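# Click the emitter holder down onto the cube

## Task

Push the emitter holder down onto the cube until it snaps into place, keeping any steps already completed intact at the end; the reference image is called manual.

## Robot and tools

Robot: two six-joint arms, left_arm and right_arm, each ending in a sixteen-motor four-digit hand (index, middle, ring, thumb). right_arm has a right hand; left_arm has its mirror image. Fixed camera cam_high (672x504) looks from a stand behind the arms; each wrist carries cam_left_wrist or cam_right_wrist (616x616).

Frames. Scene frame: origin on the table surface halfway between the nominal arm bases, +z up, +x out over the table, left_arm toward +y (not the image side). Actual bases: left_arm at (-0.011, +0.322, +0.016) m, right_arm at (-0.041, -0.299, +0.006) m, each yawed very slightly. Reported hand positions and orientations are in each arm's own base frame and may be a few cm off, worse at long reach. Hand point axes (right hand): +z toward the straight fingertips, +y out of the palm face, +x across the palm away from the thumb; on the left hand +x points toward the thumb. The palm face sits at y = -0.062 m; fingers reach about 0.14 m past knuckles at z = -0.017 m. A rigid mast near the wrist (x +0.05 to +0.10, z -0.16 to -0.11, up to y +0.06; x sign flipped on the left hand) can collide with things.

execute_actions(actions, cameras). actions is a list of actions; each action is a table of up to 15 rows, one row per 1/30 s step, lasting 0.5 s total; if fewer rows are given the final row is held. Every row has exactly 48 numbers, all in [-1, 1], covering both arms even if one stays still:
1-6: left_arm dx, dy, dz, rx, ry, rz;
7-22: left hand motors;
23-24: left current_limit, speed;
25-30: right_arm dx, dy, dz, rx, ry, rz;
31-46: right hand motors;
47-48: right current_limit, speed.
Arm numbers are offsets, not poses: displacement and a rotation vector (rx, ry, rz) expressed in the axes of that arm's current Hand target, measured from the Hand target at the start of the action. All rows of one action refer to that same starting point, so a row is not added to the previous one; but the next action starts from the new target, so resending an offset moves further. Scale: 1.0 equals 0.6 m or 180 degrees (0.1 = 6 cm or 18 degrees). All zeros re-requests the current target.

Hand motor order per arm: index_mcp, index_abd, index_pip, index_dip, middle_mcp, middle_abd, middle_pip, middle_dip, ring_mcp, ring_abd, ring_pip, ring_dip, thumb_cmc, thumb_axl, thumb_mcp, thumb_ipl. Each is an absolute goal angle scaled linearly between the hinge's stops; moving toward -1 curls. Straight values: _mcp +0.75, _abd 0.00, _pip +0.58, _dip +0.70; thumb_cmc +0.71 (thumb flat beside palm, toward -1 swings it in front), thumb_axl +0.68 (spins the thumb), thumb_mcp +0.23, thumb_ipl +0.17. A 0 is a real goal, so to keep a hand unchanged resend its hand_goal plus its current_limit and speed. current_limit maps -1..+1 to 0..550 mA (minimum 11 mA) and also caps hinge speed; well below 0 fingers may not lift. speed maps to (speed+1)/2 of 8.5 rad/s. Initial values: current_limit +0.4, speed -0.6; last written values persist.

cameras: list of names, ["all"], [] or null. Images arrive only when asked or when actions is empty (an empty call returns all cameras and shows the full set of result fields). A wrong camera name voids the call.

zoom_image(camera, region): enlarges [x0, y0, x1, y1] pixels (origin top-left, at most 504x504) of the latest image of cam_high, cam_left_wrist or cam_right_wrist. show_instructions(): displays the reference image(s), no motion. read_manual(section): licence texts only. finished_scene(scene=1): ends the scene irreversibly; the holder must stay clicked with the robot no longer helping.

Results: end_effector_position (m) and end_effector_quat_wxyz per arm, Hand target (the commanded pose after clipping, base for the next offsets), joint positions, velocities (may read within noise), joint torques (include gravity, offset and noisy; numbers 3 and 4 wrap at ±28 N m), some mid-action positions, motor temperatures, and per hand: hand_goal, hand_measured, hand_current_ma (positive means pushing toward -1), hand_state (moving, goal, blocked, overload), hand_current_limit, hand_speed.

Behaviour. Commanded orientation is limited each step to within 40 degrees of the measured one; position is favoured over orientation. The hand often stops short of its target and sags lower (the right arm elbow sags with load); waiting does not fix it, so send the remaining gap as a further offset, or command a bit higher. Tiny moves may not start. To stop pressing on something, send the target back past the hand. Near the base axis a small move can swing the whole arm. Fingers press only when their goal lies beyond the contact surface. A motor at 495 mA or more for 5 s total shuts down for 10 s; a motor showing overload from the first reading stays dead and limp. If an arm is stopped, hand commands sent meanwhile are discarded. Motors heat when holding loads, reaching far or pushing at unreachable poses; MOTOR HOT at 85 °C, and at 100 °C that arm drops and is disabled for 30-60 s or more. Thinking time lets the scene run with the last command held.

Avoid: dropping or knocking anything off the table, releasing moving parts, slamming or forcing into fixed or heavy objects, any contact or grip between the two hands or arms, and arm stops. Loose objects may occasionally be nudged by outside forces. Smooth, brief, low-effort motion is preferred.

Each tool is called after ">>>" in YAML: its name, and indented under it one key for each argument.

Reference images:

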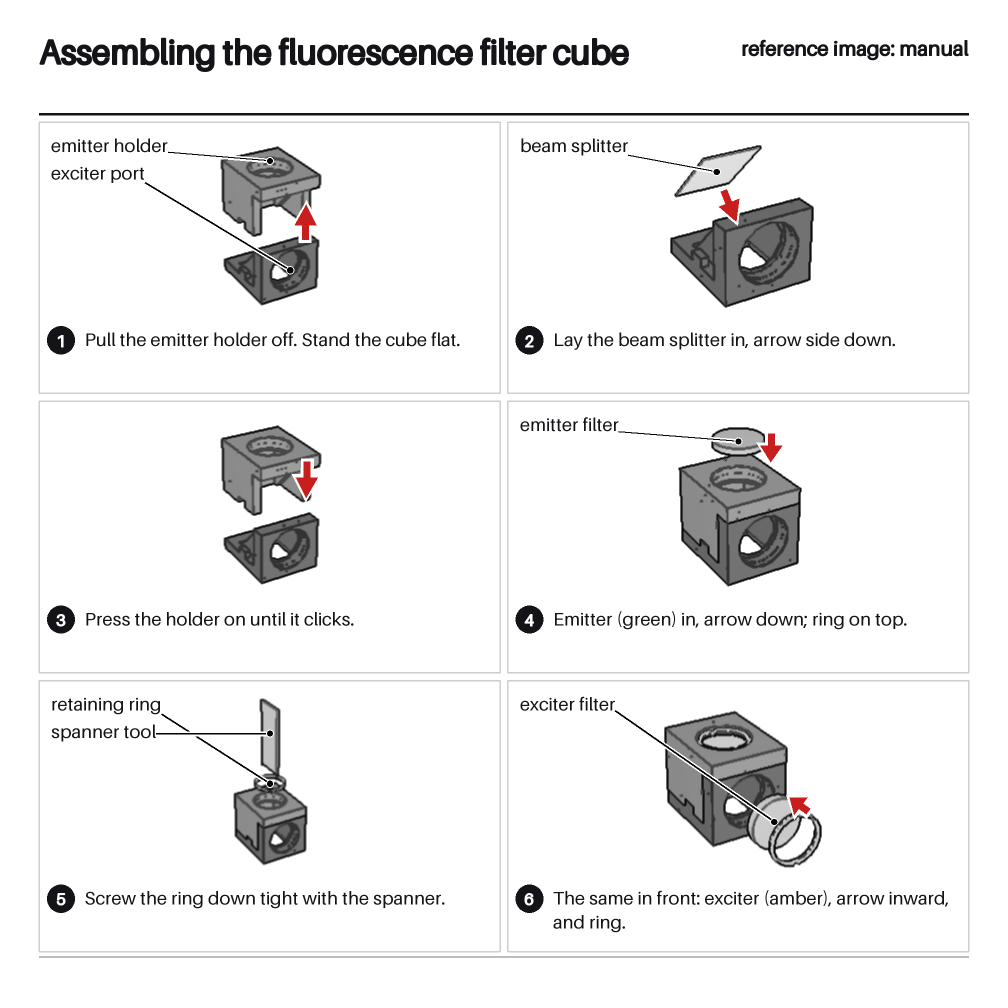

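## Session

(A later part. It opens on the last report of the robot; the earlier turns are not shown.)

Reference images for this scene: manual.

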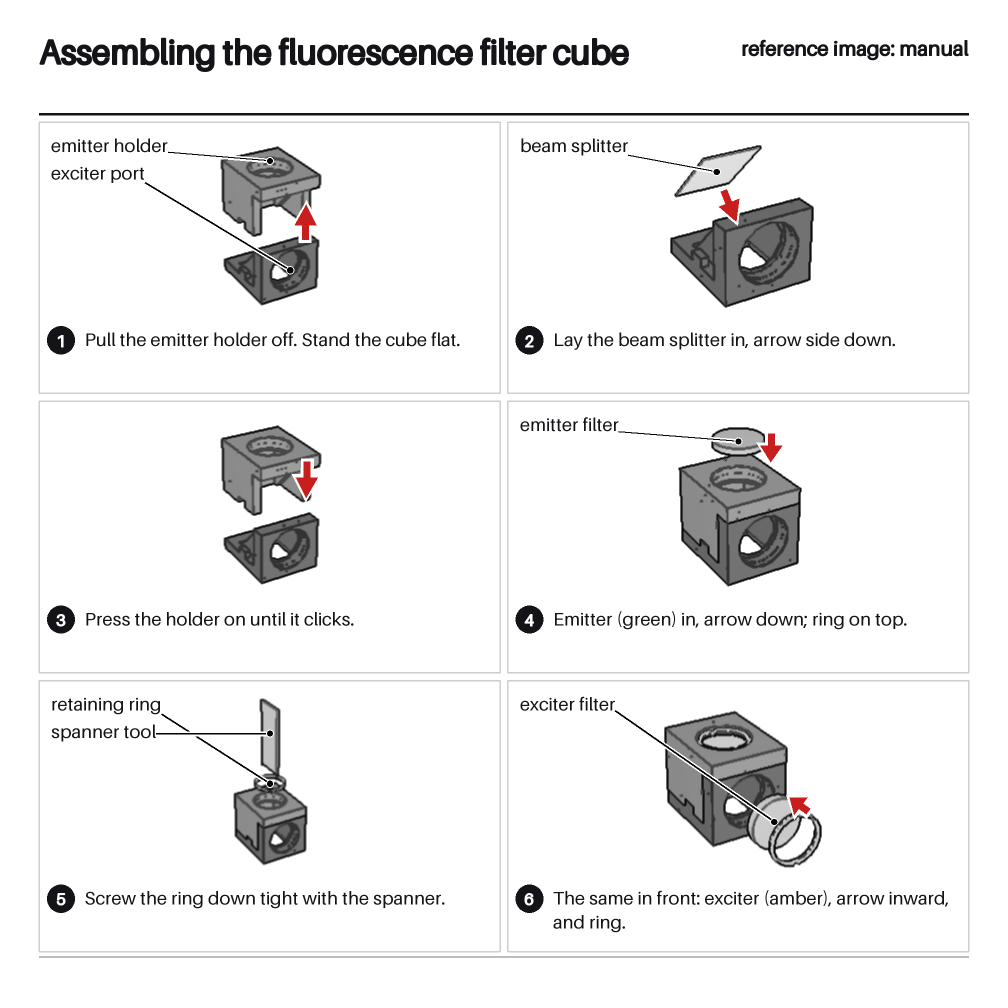

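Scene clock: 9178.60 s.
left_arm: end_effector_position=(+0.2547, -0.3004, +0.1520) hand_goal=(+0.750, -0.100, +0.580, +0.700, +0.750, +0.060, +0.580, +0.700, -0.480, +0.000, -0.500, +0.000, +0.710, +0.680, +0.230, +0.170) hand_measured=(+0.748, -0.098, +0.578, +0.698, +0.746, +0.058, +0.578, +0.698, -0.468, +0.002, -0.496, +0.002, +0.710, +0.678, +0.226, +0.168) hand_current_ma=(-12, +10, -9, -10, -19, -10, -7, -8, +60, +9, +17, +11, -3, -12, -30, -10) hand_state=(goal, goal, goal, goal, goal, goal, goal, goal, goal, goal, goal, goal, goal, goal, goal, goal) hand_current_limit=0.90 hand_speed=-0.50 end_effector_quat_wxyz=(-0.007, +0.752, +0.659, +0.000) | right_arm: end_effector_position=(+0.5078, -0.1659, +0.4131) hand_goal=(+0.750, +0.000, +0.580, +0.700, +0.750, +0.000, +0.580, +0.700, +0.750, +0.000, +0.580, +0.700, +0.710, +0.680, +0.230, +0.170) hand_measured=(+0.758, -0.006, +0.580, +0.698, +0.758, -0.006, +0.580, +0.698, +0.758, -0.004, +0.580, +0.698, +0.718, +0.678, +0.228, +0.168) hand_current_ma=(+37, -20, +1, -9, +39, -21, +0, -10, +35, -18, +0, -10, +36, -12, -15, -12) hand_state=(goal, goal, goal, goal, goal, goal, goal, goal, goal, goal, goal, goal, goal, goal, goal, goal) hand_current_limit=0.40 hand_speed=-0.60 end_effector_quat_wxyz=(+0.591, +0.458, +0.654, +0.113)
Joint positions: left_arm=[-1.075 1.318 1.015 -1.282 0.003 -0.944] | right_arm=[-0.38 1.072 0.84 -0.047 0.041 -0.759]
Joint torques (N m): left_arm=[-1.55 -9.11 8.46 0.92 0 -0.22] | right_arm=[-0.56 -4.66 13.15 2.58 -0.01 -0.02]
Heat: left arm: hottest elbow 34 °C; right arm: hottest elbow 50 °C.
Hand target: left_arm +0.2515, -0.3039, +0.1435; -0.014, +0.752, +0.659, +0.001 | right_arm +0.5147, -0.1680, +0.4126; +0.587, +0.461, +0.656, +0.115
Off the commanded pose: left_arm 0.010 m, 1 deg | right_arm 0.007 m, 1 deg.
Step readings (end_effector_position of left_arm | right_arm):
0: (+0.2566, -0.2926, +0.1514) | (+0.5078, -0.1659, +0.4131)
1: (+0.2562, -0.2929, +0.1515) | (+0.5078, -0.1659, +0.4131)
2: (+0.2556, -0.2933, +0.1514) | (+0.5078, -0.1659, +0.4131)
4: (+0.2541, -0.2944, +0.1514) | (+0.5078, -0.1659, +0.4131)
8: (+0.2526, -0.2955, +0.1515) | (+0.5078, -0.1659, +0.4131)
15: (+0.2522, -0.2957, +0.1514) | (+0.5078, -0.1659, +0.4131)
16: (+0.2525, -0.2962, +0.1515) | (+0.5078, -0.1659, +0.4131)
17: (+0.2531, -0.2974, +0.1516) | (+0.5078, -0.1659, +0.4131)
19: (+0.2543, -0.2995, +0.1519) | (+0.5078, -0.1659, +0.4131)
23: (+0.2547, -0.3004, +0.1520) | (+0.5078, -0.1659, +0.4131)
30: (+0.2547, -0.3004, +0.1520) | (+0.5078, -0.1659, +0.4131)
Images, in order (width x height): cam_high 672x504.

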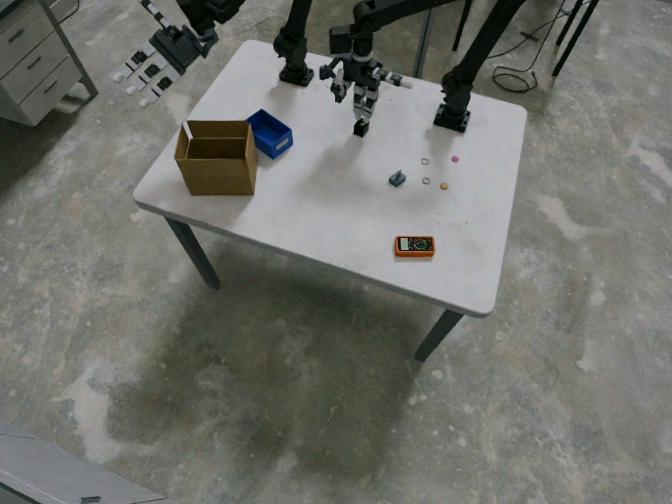

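>>> execute_actions:
  actions:
    - [[0,0,0.013,0,0,0,0.75,-0.1,0.58,0.7,0.75,0.06,0.58,0.7,-0.48,0,-0.5,0,0.71,0.68,0.23,0.17,0.9,-0.5,0,0,0,0,0,0,0.75,0,0.58,0.7,0.75,0,0.58,0.7,0.75,0,0.58,0.7,0.71,0.68,0.23,0.17,0.4,-0.6]]
  cameras: ["cam_high"]

>>> zoom_image:
  camera: "cam_high"
  region: [348, 112, 374, 138]

Scene clock: 9189.13 s.
left_arm: end_effector_position=(+0.2550, -0.3009, +0.1454) hand_goal=(+0.750, -0.100, +0.580, +0.700, +0.750, +0.060, +0.580, +0.700, -0.480, +0.000, -0.500, +0.000, +0.710, +0.680, +0.230, +0.170) hand_measured=(+0.748, -0.098, +0.578, +0.698, +0.746, +0.058, +0.578, +0.698, -0.468, +0.002, -0.496, +0.002, +0.710, +0.678, +0.226, +0.168) hand_current_ma=(-12, +10, -9, -10, -18, -10, -7, -8, +60, +9, +17, +11, -3, -12, -30, -10) hand_state=(goal, goal, goal, goal, goal, goal, goal, goal, goal, goal, goal, goal, goal, goal, goal, goal) hand_current_limit=0.90 hand_speed=-0.50 end_effector_quat_wxyz=(-0.006, +0.752, +0.659, +0.000) | right_arm: end_effector_position=(+0.5078, -0.1659, +0.4131) hand_goal=(+0.750, +0.000, +0.580, +0.700, +0.750, +0.000, +0.580, +0.700, +0.750, +0.000, +0.580, +0.700, +0.710, +0.680, +0.230, +0.170) hand_measured=(+0.758, -0.006, +0.580, +0.698, +0.758, -0.006, +0.580, +0.698, +0.758, -0.004, +0.580, +0.698, +0.718, +0.678, +0.228, +0.168) hand_current_ma=(+37, -20, +1, -9, +39, -21, +0, -10, +35, -18, +0, -10, +36, -12, -15, -12) hand_state=(goal, goal, goal, goal, goal, goal, goal, goal, goal, goal, goal, goal, goal, goal, goal, goal) hand_current_limit=0.40 hand_speed=-0.60 end_effector_quat_wxyz=(+0.591, +0.458, +0.654, +0.113)
Joint positions: left_arm=[-1.075 1.323 1.001 -1.26 0.003 -0.944] | right_arm=[-0.38 1.072 0.84 -0.047 0.041 -0.759]
Joint torques (N m): left_arm=[-1.55 -9.11 8.18 0.9 0 -0.24] | right_arm=[-0.5 -4.66 13.12 2.58 -0.01 -0.02]
Heat: left arm: hottest elbow 34 °C; right arm: hottest elbow 50 °C.
Hand target: left_arm +0.2514, -0.3038, +0.1357; -0.014, +0.752, +0.659, +0.001 | right_arm +0.5147, -0.1680, +0.4126; +0.587, +0.461, +0.656, +0.115
Off the commanded pose: left_arm 0.011 m, 1 deg | right_arm 0.007 m, 1 deg.
Step readings (end_effector_position of left_arm | right_arm):
0: (+0.2547, -0.3004, +0.1520) | (+0.5078, -0.1659, +0.4131)
1: (+0.2548, -0.3005, +0.1515) | (+0.5078, -0.1659, +0.4131)
2: (+0.2551, -0.3011, +0.1506) | (+0.5078, -0.1659, +0.4131)
4: (+0.2551, -0.3011, +0.1479) | (+0.5078, -0.1659, +0.4131)
8: (+0.2549, -0.3006, +0.1455) | (+0.5078, -0.1659, +0.4131)
15: (+0.2550, -0.3009, +0.1454) | (+0.5078, -0.1659, +0.4131)
Images, in order (width x height): cam_high 672x504.

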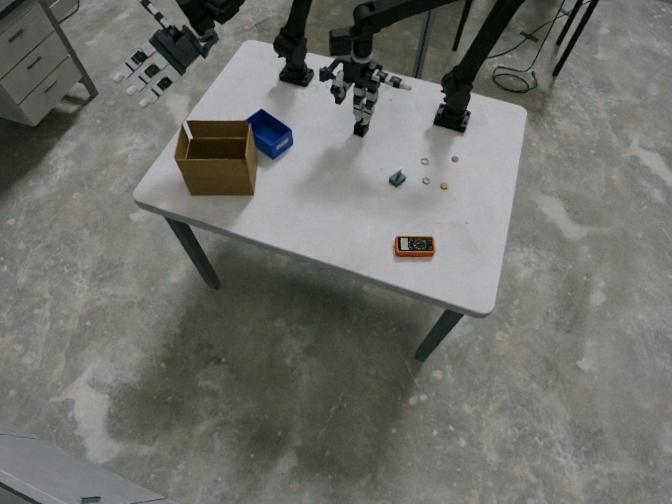

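Scaled by 19.385 from the camera's 672x504 image, which has a finer 960x720 frame.

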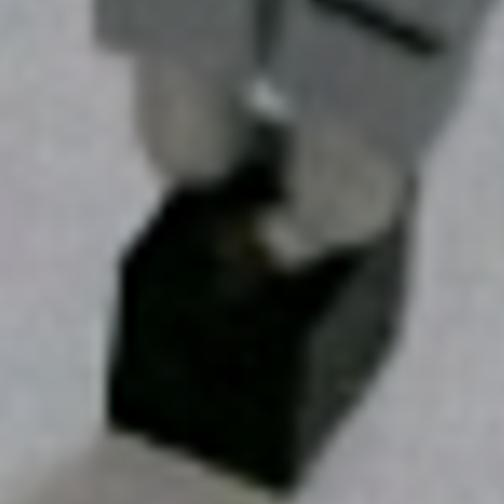

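>>> execute_actions:
  actions:
    - [[0.0027,-0.003,0.0183,0.0041,0.0037,0,0.75,-0.1,0.58,0.7,0.75,0.06,0.58,0.7,-0.48,0,-0.5,0,0.71,0.68,0.23,0.17,0.9,-0.5,0,0,0,0,0,0,0.75,0,0.58,0.7,0.75,0,0.58,0.7,0.75,0,0.58,0.7,0.71,0.68,0.23,0.17,0.4,-0.6]]
  cameras: ["cam_high"]

>>> zoom_image:
  camera: "cam_high"
  region: [348, 112, 374, 138]

Scene clock: 9198.10 s.
left_arm: end_effector_position=(+0.2547, -0.3012, +0.1419) hand_goal=(+0.750, -0.100, +0.580, +0.700, +0.750, +0.060, +0.580, +0.700, -0.480, +0.000, -0.500, +0.000, +0.710, +0.680, +0.230, +0.170) hand_measured=(+0.748, -0.098, +0.578, +0.698, +0.748, +0.064, +0.580, +0.698, -0.468, +0.002, -0.496, +0.002, +0.710, +0.678, +0.226, +0.168) hand_current_ma=(-12, +8, -9, -10, -8, +21, -4, -7, +60, +9, +17, +11, -3, -12, -30, -10) hand_state=(goal, goal, goal, goal, goal, goal, goal, goal, goal, goal, goal, goal, goal, goal, goal, goal) hand_current_limit=0.90 hand_speed=-0.50 end_effector_quat_wxyz=(-0.005, +0.752, +0.659, -0.002) | right_arm: end_effector_position=(+0.5078, -0.1659, +0.4131) hand_goal=(+0.750, +0.000, +0.580, +0.700, +0.750, +0.000, +0.580, +0.700, +0.750, +0.000, +0.580, +0.700, +0.710, +0.680, +0.230, +0.170) hand_measured=(+0.758, -0.006, +0.580, +0.698, +0.758, -0.006, +0.580, +0.698, +0.758, -0.004, +0.580, +0.698, +0.718, +0.678, +0.228, +0.168) hand_current_ma=(+37, -20, +1, -9, +39, -21, +0, -10, +35, -18, +0, -10, +36, -12, -15, -12) hand_state=(goal, goal, goal, goal, goal, goal, goal, goal, goal, goal, goal, goal, goal, goal, goal, goal) hand_current_limit=0.40 hand_speed=-0.60 end_effector_quat_wxyz=(+0.591, +0.458, +0.654, +0.113)
Joint positions: left_arm=[-1.075 1.325 0.994 -1.249 0.005 -0.944] | right_arm=[-0.38 1.072 0.84 -0.047 0.041 -0.759]
Joint torques (N m): left_arm=[-1.49 -8.18 7.41 0.91 0.06 -0.23] | right_arm=[-0.62 -4.72 13.12 2.55 0 -0.02]
Heat: left arm: hottest elbow 34 °C; right arm: hottest elbow 50 °C.
Hand target: left_arm +0.2496, -0.3016, +0.1247; -0.023, +0.752, +0.659, +0.001 | right_arm +0.5147, -0.1680, +0.4126; +0.587, +0.461, +0.656, +0.115
Off the commanded pose: left_arm 0.018 m, 2 deg | right_arm 0.007 m, 1 deg.
Step readings (end_effector_position of left_arm | right_arm):
0: (+0.2550, -0.3009, +0.1454) | (+0.5078, -0.1659, +0.4131)
1: (+0.2549, -0.3007, +0.1448) | (+0.5078, -0.1659, +0.4131)
2: (+0.2547, -0.3009, +0.1437) | (+0.5078, -0.1659, +0.4131)
4: (+0.2545, -0.3008, +0.1418) | (+0.5078, -0.1659, +0.4131)
8: (+0.2547, -0.3012, +0.1419) | (+0.5078, -0.1659, +0.4131)
15: (+0.2547, -0.3012, +0.1419) | (+0.5078, -0.1659, +0.4131)
Images, in order (width x height): cam_high 672x504.

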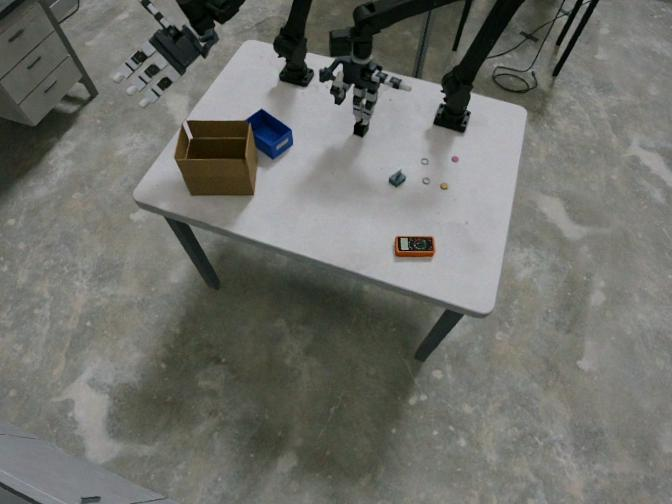

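Scaled by 19.385 from the camera's 672x504 image, which has a finer 960x720 frame.

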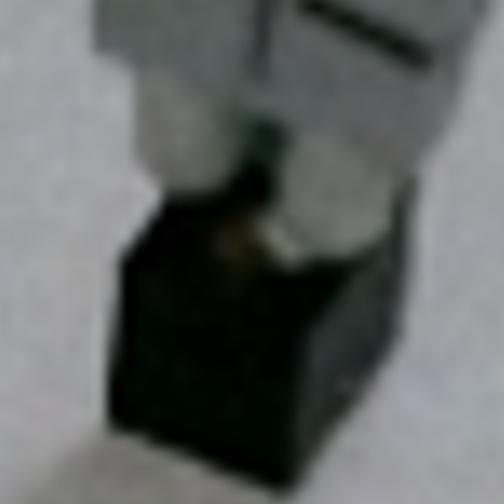

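>>> execute_actions:
  actions:
    - [[0.0054,-0.006,0.0333,0.0082,0.0074,0,0.75,-0.1,0.58,0.7,0.75,0.06,0.58,0.7,-0.48,0,-0.5,0,0.71,0.68,0.23,0.17,0.9,-0.5,0,0,0,0,0,0,0.75,0,0.58,0.7,0.75,0,0.58,0.7,0.75,0,0.58,0.7,0.71,0.68,0.23,0.17,0.4,-0.6]]
  cameras: ["cam_high"]

>>> zoom_image:
  camera: "cam_high"
  region: [348, 112, 374, 138]

Scene clock: 9204.77 s.
left_arm: end_effector_position=(+0.2546, -0.3024, +0.1410) hand_goal=(+0.750, -0.100, +0.580, +0.700, +0.750, +0.060, +0.580, +0.700, -0.480, +0.000, -0.500, +0.000, +0.710, +0.680, +0.230, +0.170) hand_measured=(+0.748, -0.098, +0.578, +0.698, +0.750, +0.084, +0.580, +0.698, -0.468, +0.002, -0.496, +0.002, +0.710, +0.678, +0.226, +0.168) hand_current_ma=(-12, +8, -9, -10, +1, +100, +1, -7, +60, +9, +17, +11, -3, -12, -30, -10) hand_state=(goal, goal, goal, goal, goal, blocked, goal, goal, goal, goal, goal, goal, goal, goal, goal, goal) hand_current_limit=0.90 hand_speed=-0.50 end_effector_quat_wxyz=(-0.003, +0.752, +0.659, -0.004) | right_arm: end_effector_position=(+0.5078, -0.1659, +0.4131) hand_goal=(+0.750, +0.000, +0.580, +0.700, +0.750, +0.000, +0.580, +0.700, +0.750, +0.000, +0.580, +0.700, +0.710, +0.680, +0.230, +0.170) hand_measured=(+0.758, -0.006, +0.580, +0.698, +0.758, -0.006, +0.580, +0.698, +0.758, -0.004, +0.580, +0.698, +0.718, +0.678, +0.228, +0.168) hand_current_ma=(+37, -20, +1, -9, +39, -21, +0, -10, +35, -18, +0, -10, +36, -12, -15, -12) hand_state=(goal, goal, goal, goal, goal, goal, goal, goal, goal, goal, goal, goal, goal, goal, goal, goal) hand_current_limit=0.40 hand_speed=-0.60 end_effector_quat_wxyz=(+0.591, +0.458, +0.654, +0.113)
Joint positions: left_arm=[-1.075 1.325 0.992 -1.242 0.009 -0.944] | right_arm=[-0.38 1.072 0.84 -0.047 0.041 -0.759]
Joint torques (N m): left_arm=[-1.55 -6.07 5.14 1.21 0.19 -0.22] | right_arm=[-0.5 -4.72 13.12 2.59 0 -0.02]
Heat: left arm: hottest elbow 34 °C; right arm: hottest elbow 50 °C.
Hand target: left_arm +0.2459, -0.2972, +0.1051; -0.040, +0.751, +0.659, +0.002 | right_arm +0.5147, -0.1680, +0.4126; +0.587, +0.461, +0.656, +0.115
Off the commanded pose: left_arm 0.037 m, 4 deg | right_arm 0.007 m, 1 deg.
Step readings (end_effector_position of left_arm | right_arm):
0: (+0.2547, -0.3012, +0.1419) | (+0.5078, -0.1659, +0.4131)
1: (+0.2544, -0.3012, +0.1412) | (+0.5078, -0.1659, +0.4131)
2: (+0.2544, -0.3014, +0.1411) | (+0.5078, -0.1659, +0.4131)
4: (+0.2545, -0.3020, +0.1410) | (+0.5078, -0.1659, +0.4131)
8: (+0.2546, -0.3024, +0.1410) | (+0.5078, -0.1659, +0.4131)
15: (+0.2546, -0.3024, +0.1410) | (+0.5078, -0.1659, +0.4131)
Images, in order (width x height): cam_high 672x504.

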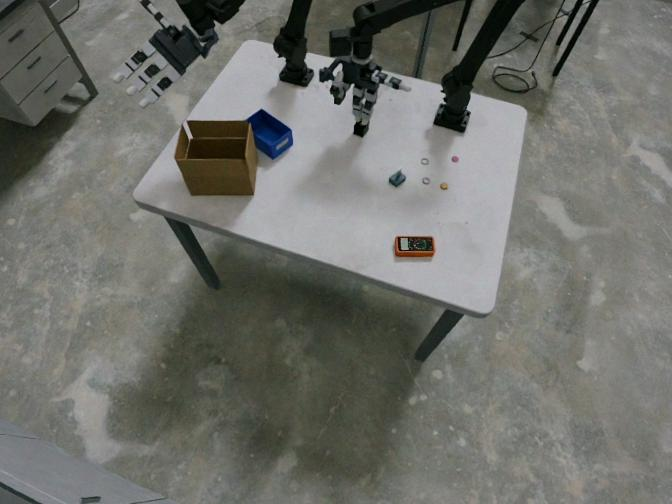

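Scaled by 19.385 from the camera's 672x504 image, which has a finer 960x720 frame.

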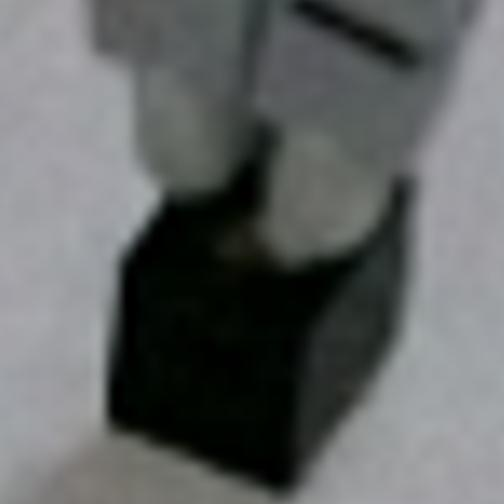

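>>> execute_actions:
  actions:
    - [[0.011,0,0.0,0,-0.013,0,0.75,-0.1,0.58,0.7,0.75,0.06,0.58,0.7,-0.48,0,-0.5,0,0.71,0.68,0.23,0.17,0.9,-0.5,0,0,0,0,0,0,0.75,0,0.58,0.7,0.75,0,0.58,0.7,0.75,0,0.58,0.7,0.71,0.68,0.23,0.17,0.4,-0.6]]
  cameras: ["cam_high"]

>>> zoom_image:
  camera: "cam_high"
  region: [348, 112, 374, 138]

Scene clock: 9228.83 s.
left_arm: end_effector_position=(+0.2454, -0.2932, +0.1205) hand_goal=(+0.750, -0.100, +0.580, +0.700, +0.750, +0.060, +0.580, +0.700, -0.480, +0.000, -0.500, +0.000, +0.710, +0.680, +0.230, +0.170) hand_measured=(+0.746, -0.112, +0.580, +0.702, +0.746, +0.054, +0.578, +0.698, -0.468, +0.002, -0.496, +0.002, +0.710, +0.678, +0.226, +0.168) hand_current_ma=(-23, -54, -1, +8, -16, -26, -13, -8, +60, +9, +17, +11, -3, -12, -30, -10) hand_state=(goal, goal, goal, goal, goal, goal, goal, goal, goal, goal, goal, goal, goal, goal, goal, goal) hand_current_limit=0.90 hand_speed=-0.50 end_effector_quat_wxyz=(-0.010, +0.751, +0.660, -0.016) | right_arm: end_effector_position=(+0.5078, -0.1659, +0.4131) hand_goal=(+0.750, +0.000, +0.580, +0.700, +0.750, +0.000, +0.580, +0.700, +0.750, +0.000, +0.580, +0.700, +0.710, +0.680, +0.230, +0.170) hand_measured=(+0.758, -0.006, +0.580, +0.698, +0.758, -0.006, +0.580, +0.698, +0.758, -0.004, +0.580, +0.698, +0.718, +0.678, +0.228, +0.168) hand_current_ma=(+37, -20, +1, -9, +39, -21, +0, -10, +35, -18, +0, -10, +36, -12, -15, -12) hand_state=(goal, goal, goal, goal, goal, goal, goal, goal, goal, goal, goal, goal, goal, goal, goal, goal) hand_current_limit=0.40 hand_speed=-0.60 end_effector_quat_wxyz=(+0.591, +0.458, +0.654, +0.113)
Joint positions: left_arm=[-1.073 1.316 0.933 -1.2 0.035 -0.944] | right_arm=[-0.38 1.072 0.84 -0.047 0.041 -0.759]
Joint torques (N m): left_arm=[0.26 -7.88 7.65 0.65 0.14 0.01] | right_arm=[-0.5 -4.66 13.12 2.59 -0.01 -0.02]
Motor temperatures (°C): left_arm=[25 28 33 24 26 26] | right_arm=[23 28 50 25 23 22]
Heat: left arm: hottest elbow 33 °C; right arm: hottest elbow 50 °C.
Hand target: left_arm +0.2467, -0.2906, +0.1054; -0.027, +0.751, +0.660, -0.014 | right_arm +0.5147, -0.1680, +0.4126; +0.587, +0.461, +0.656, +0.115
Off the commanded pose: left_arm 0.015 m, 2 deg | right_arm 0.007 m, 1 deg.
Step readings (end_effector_position of left_arm | right_arm):
0: (+0.2546, -0.3024, +0.1410) | (+0.5078, -0.1659, +0.4131)
1: (+0.2537, -0.3027, +0.1400) | (+0.5078, -0.1659, +0.4131)
2: (+0.2529, -0.3028, +0.1405) | (+0.5078, -0.1659, +0.4131)
4: (+0.2518, -0.3009, +0.1407) | (+0.5078, -0.1659, +0.4131)
8: (+0.2512, -0.2999, +0.1407) | (+0.5078, -0.1659, +0.4131)
15: (+0.2510, -0.3012, +0.1402) | (+0.5078, -0.1659, +0.4131)
Images, in order (width x height): cam_high 672x504.

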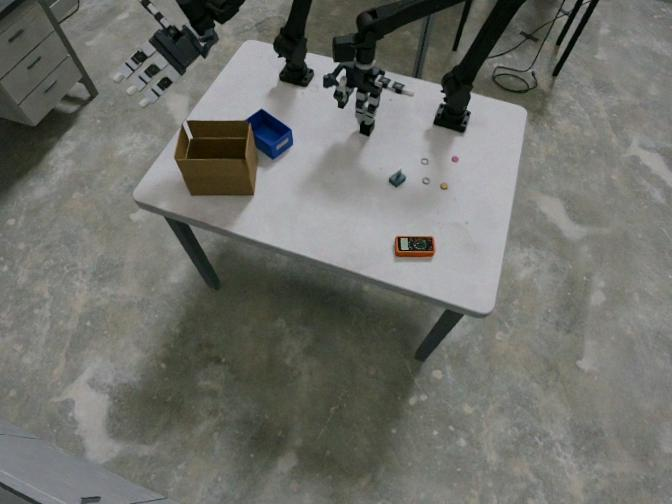

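Scaled by 19.385 from the camera's 672x504 image, which has a finer 960x720 frame.

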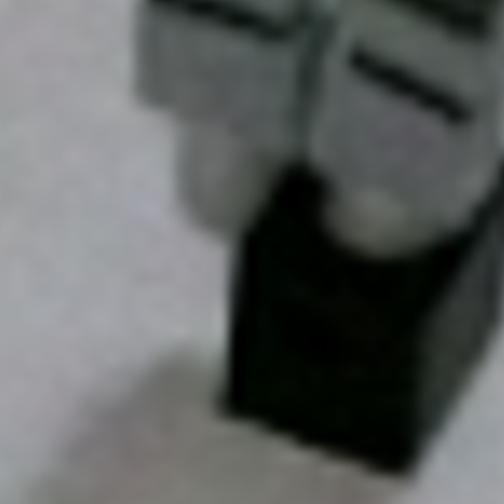

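>>> execute_actions:
  actions:
    - [[0.0,0.0,-0.02,0,0,0,0.75,-0.1,0.58,0.7,0.75,0.06,0.58,0.7,-0.48,0,-0.5,0,0.71,0.68,0.23,0.17,0.9,-0.5,0,0,0,0,0,0,0.75,0,0.58,0.7,0.75,0,0.58,0.7,0.75,0,0.58,0.7,0.71,0.68,0.23,0.17,0.4,-0.6]]
  cameras: ["cam_high"]

>>> zoom_image:
  camera: "cam_high"
  region: [354, 112, 380, 138]

Scene clock: 9257.60 s.
left_arm: end_effector_position=(+0.2436, -0.2899, +0.1202) hand_goal=(+0.750, -0.100, +0.580, +0.700, +0.750, +0.060, +0.580, +0.700, -0.480, +0.000, -0.500, +0.000, +0.710, +0.680, +0.230, +0.170) hand_measured=(+0.746, -0.114, +0.580, +0.702, +0.746, +0.054, +0.578, +0.698, -0.468, +0.002, -0.496, +0.002, +0.710, +0.678, +0.226, +0.168) hand_current_ma=(-24, -56, -2, +6, -16, -28, -13, -8, +60, +9, +17, +11, -3, -12, -30, -10) hand_state=(goal, goal, goal, goal, goal, goal, goal, goal, goal, goal, goal, goal, goal, goal, goal, goal) hand_current_limit=0.90 hand_speed=-0.50 end_effector_quat_wxyz=(-0.017, +0.751, +0.660, -0.014) | right_arm: end_effector_position=(+0.5078, -0.1659, +0.4131) hand_goal=(+0.750, +0.000, +0.580, +0.700, +0.750, +0.000, +0.580, +0.700, +0.750, +0.000, +0.580, +0.700, +0.710, +0.680, +0.230, +0.170) hand_measured=(+0.758, -0.006, +0.580, +0.698, +0.758, -0.006, +0.580, +0.698, +0.758, -0.004, +0.580, +0.698, +0.718, +0.678, +0.228, +0.168) hand_current_ma=(+37, -20, +1, -9, +39, -21, +0, -10, +35, -18, +0, -10, +36, -12, -15, -12) hand_state=(goal, goal, goal, goal, goal, goal, goal, goal, goal, goal, goal, goal, goal, goal, goal, goal) hand_current_limit=0.40 hand_speed=-0.60 end_effector_quat_wxyz=(+0.591, +0.458, +0.654, +0.113)
Joint positions: left_arm=[-1.073 1.316 0.933 -1.215 0.035 -0.944] | right_arm=[-0.38 1.072 0.84 -0.047 0.041 -0.759]
Joint torques (N m): left_arm=[0.26 -8.47 9.7 0.18 0.1 0.03] | right_arm=[-0.56 -4.66 13.12 2.58 -0.01 -0.02]
Heat: left arm: hottest elbow 33 °C; right arm: hottest elbow 50 °C.
Hand target: left_arm +0.2474, -0.2909, +0.1173; -0.027, +0.751, +0.660, -0.014 | right_arm +0.5147, -0.1680, +0.4126; +0.587, +0.461, +0.656, +0.115
Off the commanded pose: left_arm 0.005 m, 1 deg | right_arm 0.007 m, 1 deg.
Step readings (end_effector_position of left_arm | right_arm):
0: (+0.2454, -0.2932, +0.1205) | (+0.5078, -0.1659, +0.4131)
1: (+0.2451, -0.2927, +0.1205) | (+0.5078, -0.1659, +0.4131)
2: (+0.2446, -0.2918, +0.1204) | (+0.5078, -0.1659, +0.4131)
4: (+0.2442, -0.2910, +0.1203) | (+0.5078, -0.1659, +0.4131)
8: (+0.2436, -0.2900, +0.1202) | (+0.5078, -0.1659, +0.4131)
15: (+0.2436, -0.2899, +0.1202) | (+0.5078, -0.1659, +0.4131)
Images, in order (width x height): cam_high 672x504.

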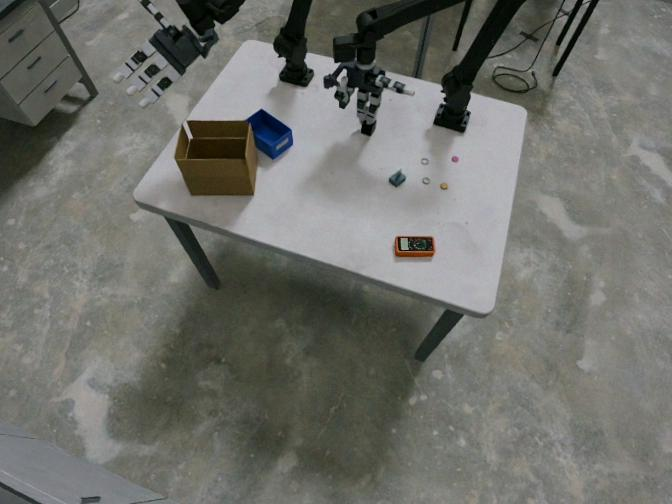

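Scaled by 19.385 from the camera's 672x504 image, which has a finer 960x720 frame.

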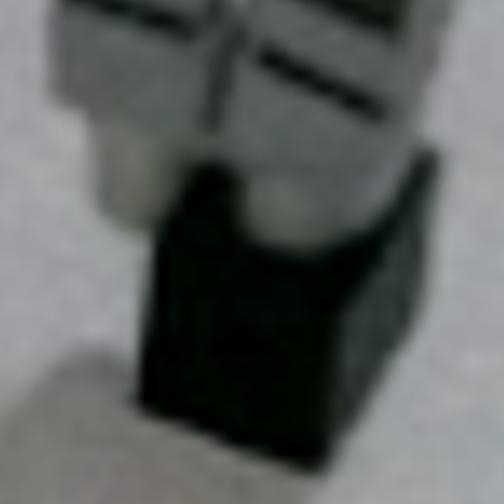

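>>> execute_actions:
  actions:
    - [[-0.005,0.006,-0.02,-0.006,-0.003,0,0.75,-0.115,0.58,0.7,0.75,0.06,0.58,0.7,-0.48,0,-0.5,0,0.71,0.68,0.23,0.17,0.9,-0.5,0,0,0,0,0,0,0.75,0,0.58,0.7,0.75,0,0.58,0.7,0.75,0,0.58,0.7,0.71,0.68,0.23,0.17,0.4,-0.6]]
  cameras: ["cam_high"]

>>> zoom_image:
  camera: "cam_high"
  region: [354, 112, 380, 138]

Scene clock: 9277.70 s.
left_arm: end_effector_position=(+0.2428, -0.2866, +0.1203) hand_goal=(+0.750, -0.114, +0.580, +0.700, +0.750, +0.060, +0.580, +0.700, -0.480, +0.000, -0.500, +0.000, +0.710, +0.680, +0.230, +0.170) hand_measured=(+0.746, -0.114, +0.580, +0.702, +0.746, +0.054, +0.578, +0.698, -0.468, +0.002, -0.496, +0.002, +0.710, +0.678, +0.226, +0.168) hand_current_ma=(-22, -2, -2, +6, -16, -29, -12, -8, +60, +9, +17, +11, -3, -12, -30, -10) hand_state=(goal, goal, goal, goal, goal, goal, goal, goal, goal, goal, goal, goal, goal, goal, goal, goal) hand_current_limit=0.90 hand_speed=-0.50 end_effector_quat_wxyz=(-0.023, +0.751, +0.660, -0.010) | right_arm: end_effector_position=(+0.5078, -0.1659, +0.4131) hand_goal=(+0.750, +0.000, +0.580, +0.700, +0.750, +0.000, +0.580, +0.700, +0.750, +0.000, +0.580, +0.700, +0.710, +0.680, +0.230, +0.170) hand_measured=(+0.758, -0.006, +0.580, +0.698, +0.758, -0.006, +0.580, +0.698, +0.758, -0.004, +0.580, +0.698, +0.718, +0.678, +0.228, +0.168) hand_current_ma=(+37, -20, +1, -9, +39, -21, +0, -10, +35, -18, +0, -10, +36, -12, -15, -12) hand_state=(goal, goal, goal, goal, goal, goal, goal, goal, goal, goal, goal, goal, goal, goal, goal, goal) hand_current_limit=0.40 hand_speed=-0.60 end_effector_quat_wxyz=(+0.591, +0.458, +0.654, +0.113)
Joint positions: left_arm=[-1.073 1.316 0.933 -1.228 0.03 -0.944] | right_arm=[-0.38 1.072 0.84 -0.047 0.041 -0.759]
Joint torques (N m): left_arm=[0.15 -9.47 11.52 0.21 -0.1 0.01] | right_arm=[-0.5 -4.72 13.11 2.58 -0.01 -0.02]
Heat: left arm: hottest elbow 34 °C; right arm: hottest elbow 50 °C.
Hand target: left_arm +0.2512, -0.2945, +0.1291; -0.017, +0.751, +0.660, -0.011 | right_arm +0.5147, -0.1680, +0.4126; +0.587, +0.461, +0.656, +0.115
Off the commanded pose: left_arm 0.015 m, 1 deg | right_arm 0.007 m, 1 deg.
Step readings (end_effector_position of left_arm | right_arm):
0: (+0.2436, -0.2899, +0.1202) | (+0.5078, -0.1659, +0.4131)
1: (+0.2436, -0.2894, +0.1203) | (+0.5078, -0.1659, +0.4131)
2: (+0.2434, -0.2886, +0.1203) | (+0.5078, -0.1659, +0.4131)
4: (+0.2433, -0.2876, +0.1204) | (+0.5078, -0.1659, +0.4131)
8: (+0.2428, -0.2866, +0.1203) | (+0.5078, -0.1659, +0.4131)
15: (+0.2428, -0.2866, +0.1203) | (+0.5078, -0.1659, +0.4131)
Images, in order (width x height): cam_high 672x504.

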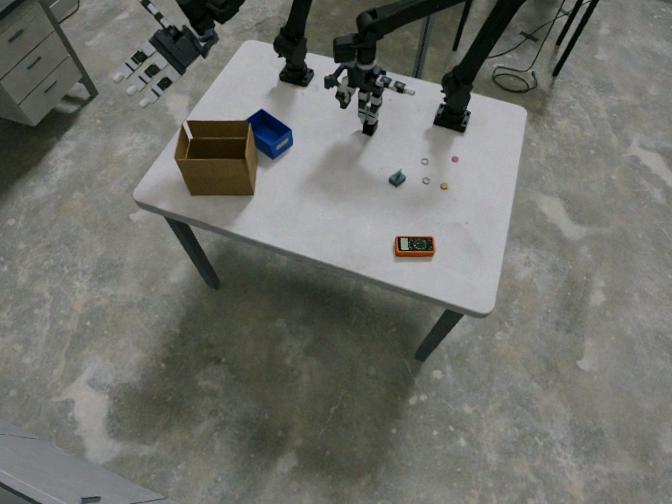

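Scaled by 19.385 from the camera's 672x504 image, which has a finer 960x720 frame.

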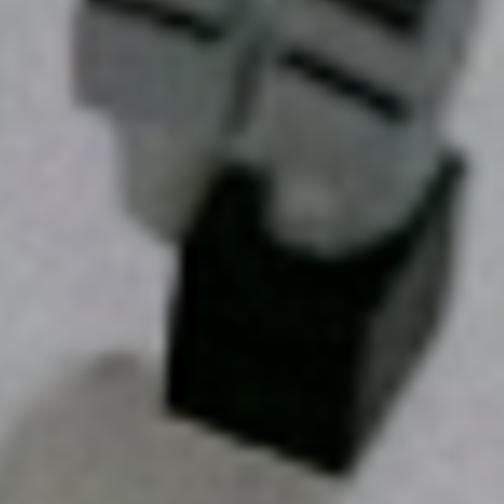

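>>> execute_actions:
  actions:
    - [[-0.005,0.006,-0.02,-0.012,-0.006,0,0.75,-0.115,0.58,0.7,0.75,0.06,0.58,0.7,-0.48,0,-0.5,0,0.71,0.68,0.23,0.17,0.9,-0.5,0,0,0,0,0,0,0.75,0,0.58,0.7,0.75,0,0.58,0.7,0.75,0,0.58,0.7,0.71,0.68,0.23,0.17,0.4,-0.6]]
  cameras: ["cam_high"]

>>> zoom_image:
  camera: "cam_high"
  region: [354, 112, 380, 138]

Scene clock: 9289.87 s.
left_arm: end_effector_position=(+0.2457, -0.2851, +0.1218) hand_goal=(+0.750, -0.114, +0.580, +0.700, +0.750, +0.060, +0.580, +0.700, -0.480, +0.000, -0.500, +0.000, +0.710, +0.680, +0.230, +0.170) hand_measured=(+0.748, -0.114, +0.580, +0.702, +0.748, +0.052, +0.578, +0.698, -0.468, +0.002, -0.496, +0.002, +0.710, +0.678, +0.226, +0.168) hand_current_ma=(-6, +0, +1, +6, -11, -31, -10, -7, +60, +9, +17, +11, -3, -12, -30, -10) hand_state=(goal, goal, goal, goal, goal, goal, goal, goal, goal, goal, goal, goal, goal, goal, goal, goal) hand_current_limit=0.90 hand_speed=-0.50 end_effector_quat_wxyz=(-0.021, +0.751, +0.660, -0.001) | right_arm: end_effector_position=(+0.5078, -0.1659, +0.4131) hand_goal=(+0.750, +0.000, +0.580, +0.700, +0.750, +0.000, +0.580, +0.700, +0.750, +0.000, +0.580, +0.700, +0.710, +0.680, +0.230, +0.170) hand_measured=(+0.758, -0.006, +0.580, +0.698, +0.758, -0.006, +0.580, +0.698, +0.758, -0.004, +0.580, +0.698, +0.718, +0.678, +0.228, +0.168) hand_current_ma=(+37, -20, +1, -9, +39, -21, +0, -10, +35, -18, +0, -10, +36, -12, -15, -12) hand_state=(goal, goal, goal, goal, goal, goal, goal, goal, goal, goal, goal, goal, goal, goal, goal, goal) hand_current_limit=0.40 hand_speed=-0.60 end_effector_quat_wxyz=(+0.591, +0.458, +0.654, +0.113)
Joint positions: left_arm=[-1.073 1.316 0.933 -1.228 0.012 -0.944] | right_arm=[-0.38 1.072 0.84 -0.047 0.041 -0.759]
Joint torques (N m): left_arm=[-0.38 -11.63 12.05 0.55 -0.15 -0.08] | right_arm=[-0.56 -4.72 13.12 2.58 -0.01 -0.02]
Heat: left arm: hottest elbow 35 °C; right arm: hottest elbow 50 °C.
Hand target: left_arm +0.2548, -0.2981, +0.1409; +0.004, +0.751, +0.660, -0.006 | right_arm +0.5147, -0.1680, +0.4126; +0.587, +0.461, +0.656, +0.115
Off the commanded pose: left_arm 0.025 m, 3 deg | right_arm 0.007 m, 1 deg.
Step readings (end_effector_position of left_arm | right_arm):
0: (+0.2428, -0.2866, +0.1203) | (+0.5078, -0.1659, +0.4131)
1: (+0.2436, -0.2862, +0.1207) | (+0.5078, -0.1659, +0.4131)
2: (+0.2449, -0.2856, +0.1213) | (+0.5078, -0.1659, +0.4131)
4: (+0.2457, -0.2851, +0.1218) | (+0.5078, -0.1659, +0.4131)
8: (+0.2457, -0.2851, +0.1218) | (+0.5078, -0.1659, +0.4131)
15: (+0.2457, -0.2851, +0.1218) | (+0.5078, -0.1659, +0.4131)
Images, in order (width x height): cam_high 672x504.

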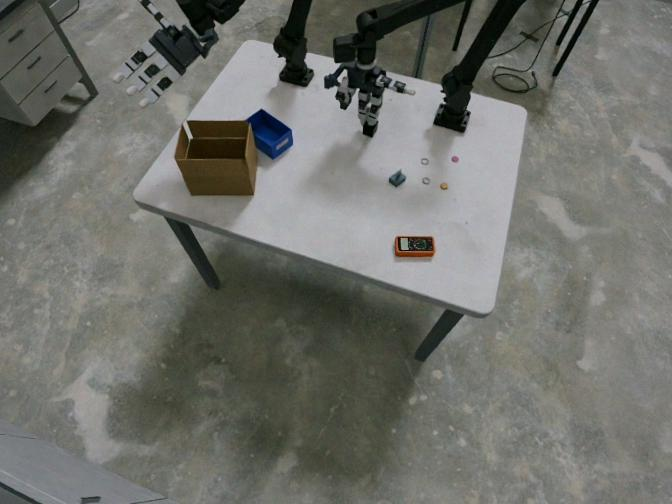

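Scaled by 19.385 from the camera's 672x504 image, which has a finer 960x720 frame.

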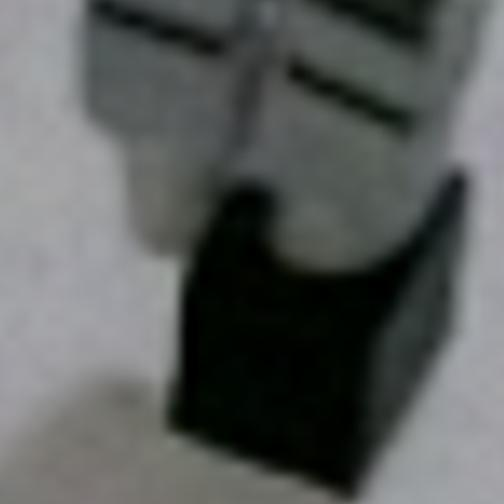

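>>> execute_actions:
  actions:
    - [[0,0.0,-0.01,0,0,0,0.75,-0.115,0.58,0.7,0.75,0.06,0.58,0.7,-0.48,0,-0.5,0,0.71,0.68,0.23,0.17,0.9,-0.5,0,0,0,0,0,0,0.75,0,0.58,0.7,0.75,0,0.58,0.7,0.75,0,0.58,0.7,0.71,0.68,0.23,0.17,0.4,-0.6]]
  cameras: ["cam_high"]

>>> zoom_image:
  camera: "cam_high"
  region: [354, 112, 380, 138]

Scene clock: 9298.93 s.
left_arm: end_effector_position=(+0.2461, -0.2857, +0.1245) hand_goal=(+0.750, -0.114, +0.580, +0.700, +0.750, +0.060, +0.580, +0.700, -0.480, +0.000, -0.500, +0.000, +0.710, +0.680, +0.230, +0.170) hand_measured=(+0.750, -0.114, +0.580, +0.702, +0.748, +0.054, +0.578, +0.698, -0.468, +0.002, -0.496, +0.002, +0.710, +0.678, +0.226, +0.168) hand_current_ma=(-5, +0, +1, +6, -11, -23, -10, -7, +60, +9, +17, +11, -3, -12, -30, -10) hand_state=(goal, goal, goal, goal, goal, goal, goal, goal, goal, goal, goal, goal, goal, goal, goal, goal) hand_current_limit=0.90 hand_speed=-0.50 end_effector_quat_wxyz=(-0.022, +0.751, +0.660, -0.001) | right_arm: end_effector_position=(+0.5078, -0.1659, +0.4131) hand_goal=(+0.750, +0.000, +0.580, +0.700, +0.750, +0.000, +0.580, +0.700, +0.750, +0.000, +0.580, +0.700, +0.710, +0.680, +0.230, +0.170) hand_measured=(+0.758, -0.006, +0.580, +0.698, +0.758, -0.006, +0.580, +0.698, +0.758, -0.004, +0.580, +0.698, +0.718, +0.678, +0.228, +0.168) hand_current_ma=(+37, -20, +1, -9, +39, -21, +0, -10, +35, -18, +0, -10, +36, -12, -15, -12) hand_state=(goal, goal, goal, goal, goal, goal, goal, goal, goal, goal, goal, goal, goal, goal, goal, goal) hand_current_limit=0.40 hand_speed=-0.60 end_effector_quat_wxyz=(+0.591, +0.458, +0.654, +0.113)
Joint positions: left_arm=[-1.073 1.316 0.94 -1.237 0.011 -0.944] | right_arm=[-0.38 1.072 0.84 -0.047 0.041 -0.759]
Joint torques (N m): left_arm=[-0.26 -12.1 12.45 0.23 -0.15 -0.06] | right_arm=[-0.56 -4.78 13.15 2.59 0 -0.02]
Heat: left arm: hottest elbow 36 °C; right arm: hottest elbow 50 °C.
Hand target: left_arm +0.2550, -0.2982, +0.1470; +0.004, +0.751, +0.660, -0.006 | right_arm +0.5147, -0.1680, +0.4126; +0.587, +0.461, +0.656, +0.115
Off the commanded pose: left_arm 0.027 m, 3 deg | right_arm 0.007 m, 1 deg.
Step readings (end_effector_position of left_arm | right_arm):
0: (+0.2457, -0.2851, +0.1218) | (+0.5078, -0.1659, +0.4131)
1: (+0.2457, -0.2851, +0.1220) | (+0.5078, -0.1659, +0.4131)
2: (+0.2457, -0.2850, +0.1224) | (+0.5078, -0.1659, +0.4131)
4: (+0.2458, -0.2853, +0.1235) | (+0.5078, -0.1659, +0.4131)
8: (+0.2461, -0.2857, +0.1245) | (+0.5078, -0.1659, +0.4131)
15: (+0.2461, -0.2857, +0.1245) | (+0.5078, -0.1659, +0.4131)
Images, in order (width x height): cam_high 672x504.

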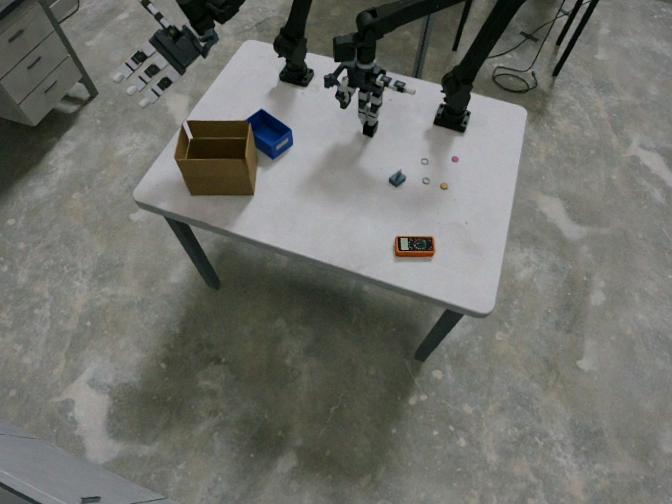

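Scaled by 19.385 from the camera's 672x504 image, which has a finer 960x720 frame.

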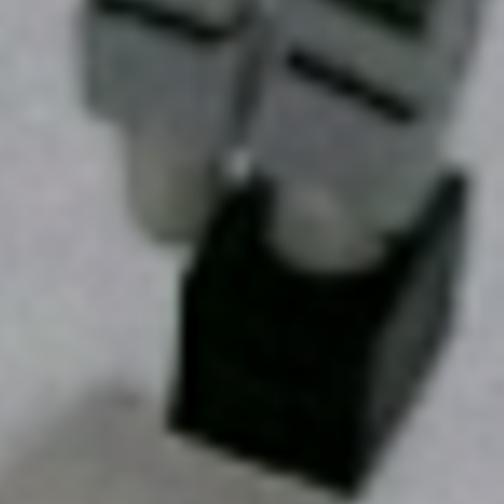

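>>> execute_actions:
  actions:
    - [[0,0.0,-0.01,0,0,0,0.75,-0.115,0.58,0.7,0.75,0.06,0.58,0.7,-0.48,0,-0.5,0,0.71,0.68,0.23,0.17,0.9,-0.5,0,0,0,0,0,0,0.75,0,0.58,0.7,0.75,0,0.58,0.7,0.75,0,0.58,0.7,0.71,0.68,0.23,0.17,0.4,-0.6]]
  cameras: ["cam_high"]

>>> zoom_image:
  camera: "cam_high"
  region: [354, 112, 380, 138]

Scene clock: 9307.43 s.
left_arm: end_effector_position=(+0.2465, -0.2864, +0.1316) hand_goal=(+0.750, -0.114, +0.580, +0.700, +0.750, +0.060, +0.580, +0.700, -0.480, +0.000, -0.500, +0.000, +0.710, +0.680, +0.230, +0.170) hand_measured=(+0.750, -0.114, +0.580, +0.702, +0.748, +0.056, +0.578, +0.698, -0.468, +0.002, -0.496, +0.002, +0.710, +0.678, +0.226, +0.168) hand_current_ma=(-5, +1, +1, +6, -11, -18, -10, -7, +60, +9, +17, +11, -3, -12, -30, -10) hand_state=(goal, goal, goal, goal, goal, goal, goal, goal, goal, goal, goal, goal, goal, goal, goal, goal) hand_current_limit=0.90 hand_speed=-0.50 end_effector_quat_wxyz=(-0.020, +0.751, +0.660, -0.001) | right_arm: end_effector_position=(+0.5078, -0.1659, +0.4131) hand_goal=(+0.750, +0.000, +0.580, +0.700, +0.750, +0.000, +0.580, +0.700, +0.750, +0.000, +0.580, +0.700, +0.710, +0.680, +0.230, +0.170) hand_measured=(+0.758, -0.006, +0.580, +0.698, +0.758, -0.006, +0.580, +0.698, +0.758, -0.004, +0.580, +0.698, +0.718, +0.678, +0.228, +0.168) hand_current_ma=(+37, -20, +1, -9, +39, -21, +0, -10, +35, -18, +0, -10, +36, -12, -15, -12) hand_state=(goal, goal, goal, goal, goal, goal, goal, goal, goal, goal, goal, goal, goal, goal, goal, goal) hand_current_limit=0.40 hand_speed=-0.60 end_effector_quat_wxyz=(+0.591, +0.458, +0.654, +0.113)
Joint positions: left_arm=[-1.073 1.309 0.953 -1.254 0.011 -0.944] | right_arm=[-0.38 1.072 0.84 -0.047 0.041 -0.759]
Joint torques (N m): left_arm=[-0.09 -11.69 12.31 0.21 -0.13 -0.06] | right_arm=[-0.5 -4.72 13.12 2.59 -0.01 -0.02]
Heat: left arm: hottest elbow 37 °C; right arm: hottest elbow 50 °C.
Hand target: left_arm +0.2550, -0.2981, +0.1530; +0.004, +0.751, +0.660, -0.006 | right_arm +0.5147, -0.1680, +0.4126; +0.587, +0.461, +0.656, +0.115
Off the commanded pose: left_arm 0.026 m, 3 deg | right_arm 0.007 m, 1 deg.
Step readings (end_effector_position of left_arm | right_arm):
0: (+0.2461, -0.2857, +0.1245) | (+0.5078, -0.1659, +0.4131)
1: (+0.2459, -0.2854, +0.1247) | (+0.5078, -0.1659, +0.4131)
2: (+0.2457, -0.2851, +0.1253) | (+0.5078, -0.1659, +0.4131)
4: (+0.2459, -0.2853, +0.1278) | (+0.5078, -0.1659, +0.4131)
8: (+0.2465, -0.2863, +0.1312) | (+0.5078, -0.1659, +0.4131)
15: (+0.2465, -0.2864, +0.1316) | (+0.5078, -0.1659, +0.4131)
Images, in order (width x height): cam_high 672x504.

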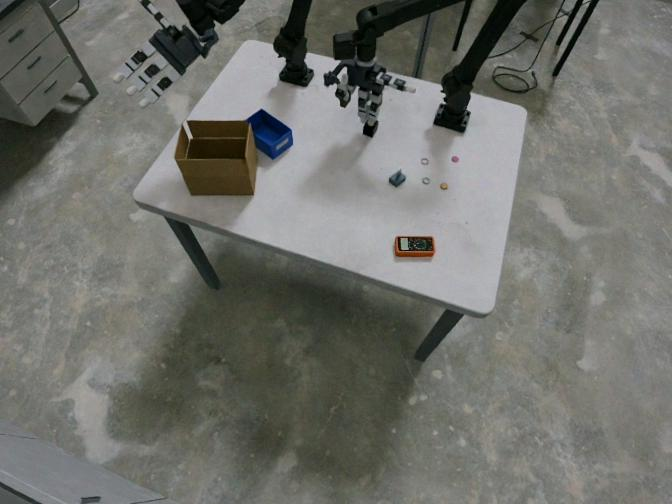

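Scaled by 19.385 from the camera's 672x504 image, which has a finer 960x720 frame.

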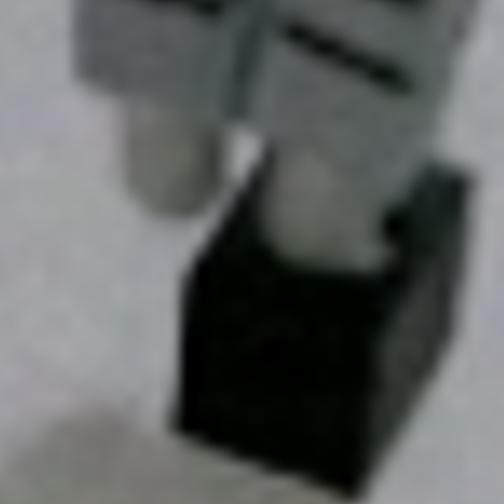

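>>> execute_actions:
  actions:
    - [[0,0.0,-0.012,0,0,0,0.75,-0.115,0.58,0.7,0.75,0.06,0.58,0.7,-0.48,0,-0.5,0,0.71,0.68,0.23,0.17,0.9,-0.5,0,0,0,0,0,0,0.75,0,0.58,0.7,0.75,0,0.58,0.7,0.75,0,0.58,0.7,0.71,0.68,0.23,0.17,0.4,-0.6]]
    - [[0,0.0,-0.012,0,0,0,0.75,-0.115,0.58,0.7,0.75,0.06,0.58,0.7,-0.48,0,-0.5,0,0.71,0.68,0.23,0.17,0.9,-0.5,0,0,0,0,0,0,0.75,0,0.58,0.7,0.75,0,0.58,0.7,0.75,0,0.58,0.7,0.71,0.68,0.23,0.17,0.4,-0.6]]
    - [[0,0.0,-0.012,0,0,0,0.75,-0.115,0.58,0.7,0.75,0.06,0.58,0.7,-0.48,0,-0.5,0,0.71,0.68,0.23,0.17,0.9,-0.5,0,0,0,0,0,0,0.75,0,0.58,0.7,0.75,0,0.58,0.7,0.75,0,0.58,0.7,0.71,0.68,0.23,0.17,0.4,-0.6]]
  cameras: ["cam_high"]

>>> zoom_image:
  camera: "cam_high"
  region: [354, 112, 380, 138]

Scene clock: 9322.50 s.
left_arm: end_effector_position=(+0.2470, -0.2872, +0.1526) hand_goal=(+0.750, -0.114, +0.580, +0.700, +0.750, +0.060, +0.580, +0.700, -0.480, +0.000, -0.500, +0.000, +0.710, +0.680, +0.230, +0.170) hand_measured=(+0.750, -0.114, +0.580, +0.702, +0.748, +0.056, +0.578, +0.698, -0.468, +0.002, -0.496, +0.002, +0.710, +0.678, +0.226, +0.168) hand_current_ma=(-5, +1, +1, +6, -11, -16, -10, -7, +60, +9, +17, +11, -3, -12, -30, -10) hand_state=(goal, goal, goal, goal, goal, goal, goal, goal, goal, goal, goal, goal, goal, goal, goal, goal) hand_current_limit=0.90 hand_speed=-0.50 end_effector_quat_wxyz=(-0.020, +0.751, +0.660, -0.001) | right_arm: end_effector_position=(+0.5078, -0.1659, +0.4131) hand_goal=(+0.750, +0.000, +0.580, +0.700, +0.750, +0.000, +0.580, +0.700, +0.750, +0.000, +0.580, +0.700, +0.710, +0.680, +0.230, +0.170) hand_measured=(+0.758, -0.006, +0.580, +0.698, +0.758, -0.006, +0.580, +0.698, +0.758, -0.004, +0.580, +0.698, +0.718, +0.678, +0.228, +0.168) hand_current_ma=(+37, -20, +1, -9, +39, -21, +0, -10, +35, -18, +0, -10, +36, -12, -15, -12) hand_state=(goal, goal, goal, goal, goal, goal, goal, goal, goal, goal, goal, goal, goal, goal, goal, goal) hand_current_limit=0.40 hand_speed=-0.60 end_effector_quat_wxyz=(+0.591, +0.458, +0.654, +0.113)
Joint positions: left_arm=[-1.073 1.292 0.997 -1.314 0.011 -0.944] | right_arm=[-0.38 1.072 0.84 -0.047 0.041 -0.759]
Joint torques (N m): left_arm=[-0.09 -11.75 12.64 0.16 -0.11 -0.05] | right_arm=[-0.5 -4.72 13.11 2.56 -0.01 -0.02]
Heat: left arm: hottest elbow 37 °C; right arm: hottest elbow 50 °C.
Hand target: left_arm +0.2550, -0.2977, +0.1745; +0.004, +0.751, +0.660, -0.006 | right_arm +0.5147, -0.1680, +0.4126; +0.587, +0.461, +0.656, +0.115
Off the commanded pose: left_arm 0.026 m, 3 deg | right_arm 0.007 m, 1 deg.
Step readings (end_effector_position of left_arm | right_arm):
0: (+0.2465, -0.2864, +0.1316) | (+0.5078, -0.1659, +0.4131)
1: (+0.2463, -0.2860, +0.1318) | (+0.5078, -0.1659, +0.4131)
2: (+0.2460, -0.2855, +0.1325) | (+0.5078, -0.1659, +0.4131)
4: (+0.2460, -0.2854, +0.1349) | (+0.5078, -0.1659, +0.4131)
8: (+0.2467, -0.2867, +0.1382) | (+0.5078, -0.1659, +0.4131)
15: (+0.2468, -0.2868, +0.1386) | (+0.5078, -0.1659, +0.4131)
16: (+0.2466, -0.2865, +0.1391) | (+0.5078, -0.1659, +0.4131)
17: (+0.2463, -0.2860, +0.1399) | (+0.5078, -0.1659, +0.4131)
19: (+0.2462, -0.2858, +0.1420) | (+0.5078, -0.1659, +0.4131)
23: (+0.2468, -0.2870, +0.1453) | (+0.5078, -0.1659, +0.4131)
30: (+0.2469, -0.2871, +0.1458) | (+0.5078, -0.1659, +0.4131)
31: (+0.2467, -0.2866, +0.1460) | (+0.5078, -0.1659, +0.4131)
32: (+0.2464, -0.2861, +0.1467) | (+0.5078, -0.1659, +0.4131)
34: (+0.2463, -0.2859, +0.1490) | (+0.5078, -0.1659, +0.4131)
38: (+0.2469, -0.2871, +0.1522) | (+0.5078, -0.1659, +0.4131)
45: (+0.2470, -0.2872, +0.1526) | (+0.5078, -0.1659, +0.4131)
Images, in order (width x height): cam_high 672x504.

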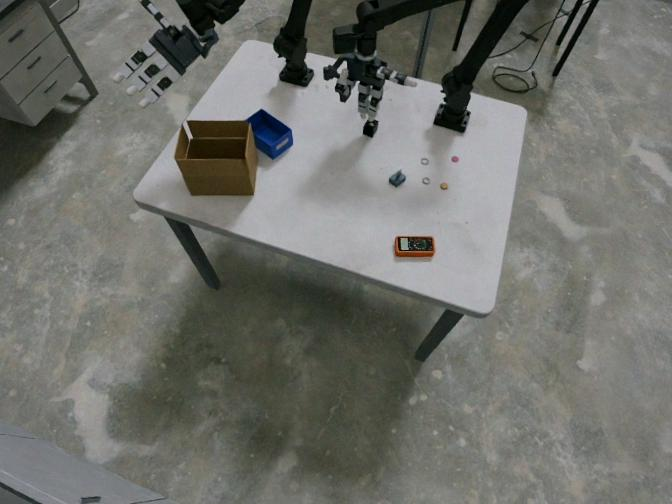

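Scaled by 19.385 from the camera's 672x504 image, which has a finer 960x720 frame.

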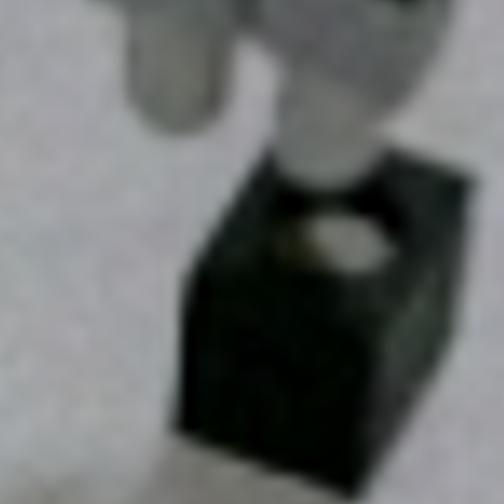

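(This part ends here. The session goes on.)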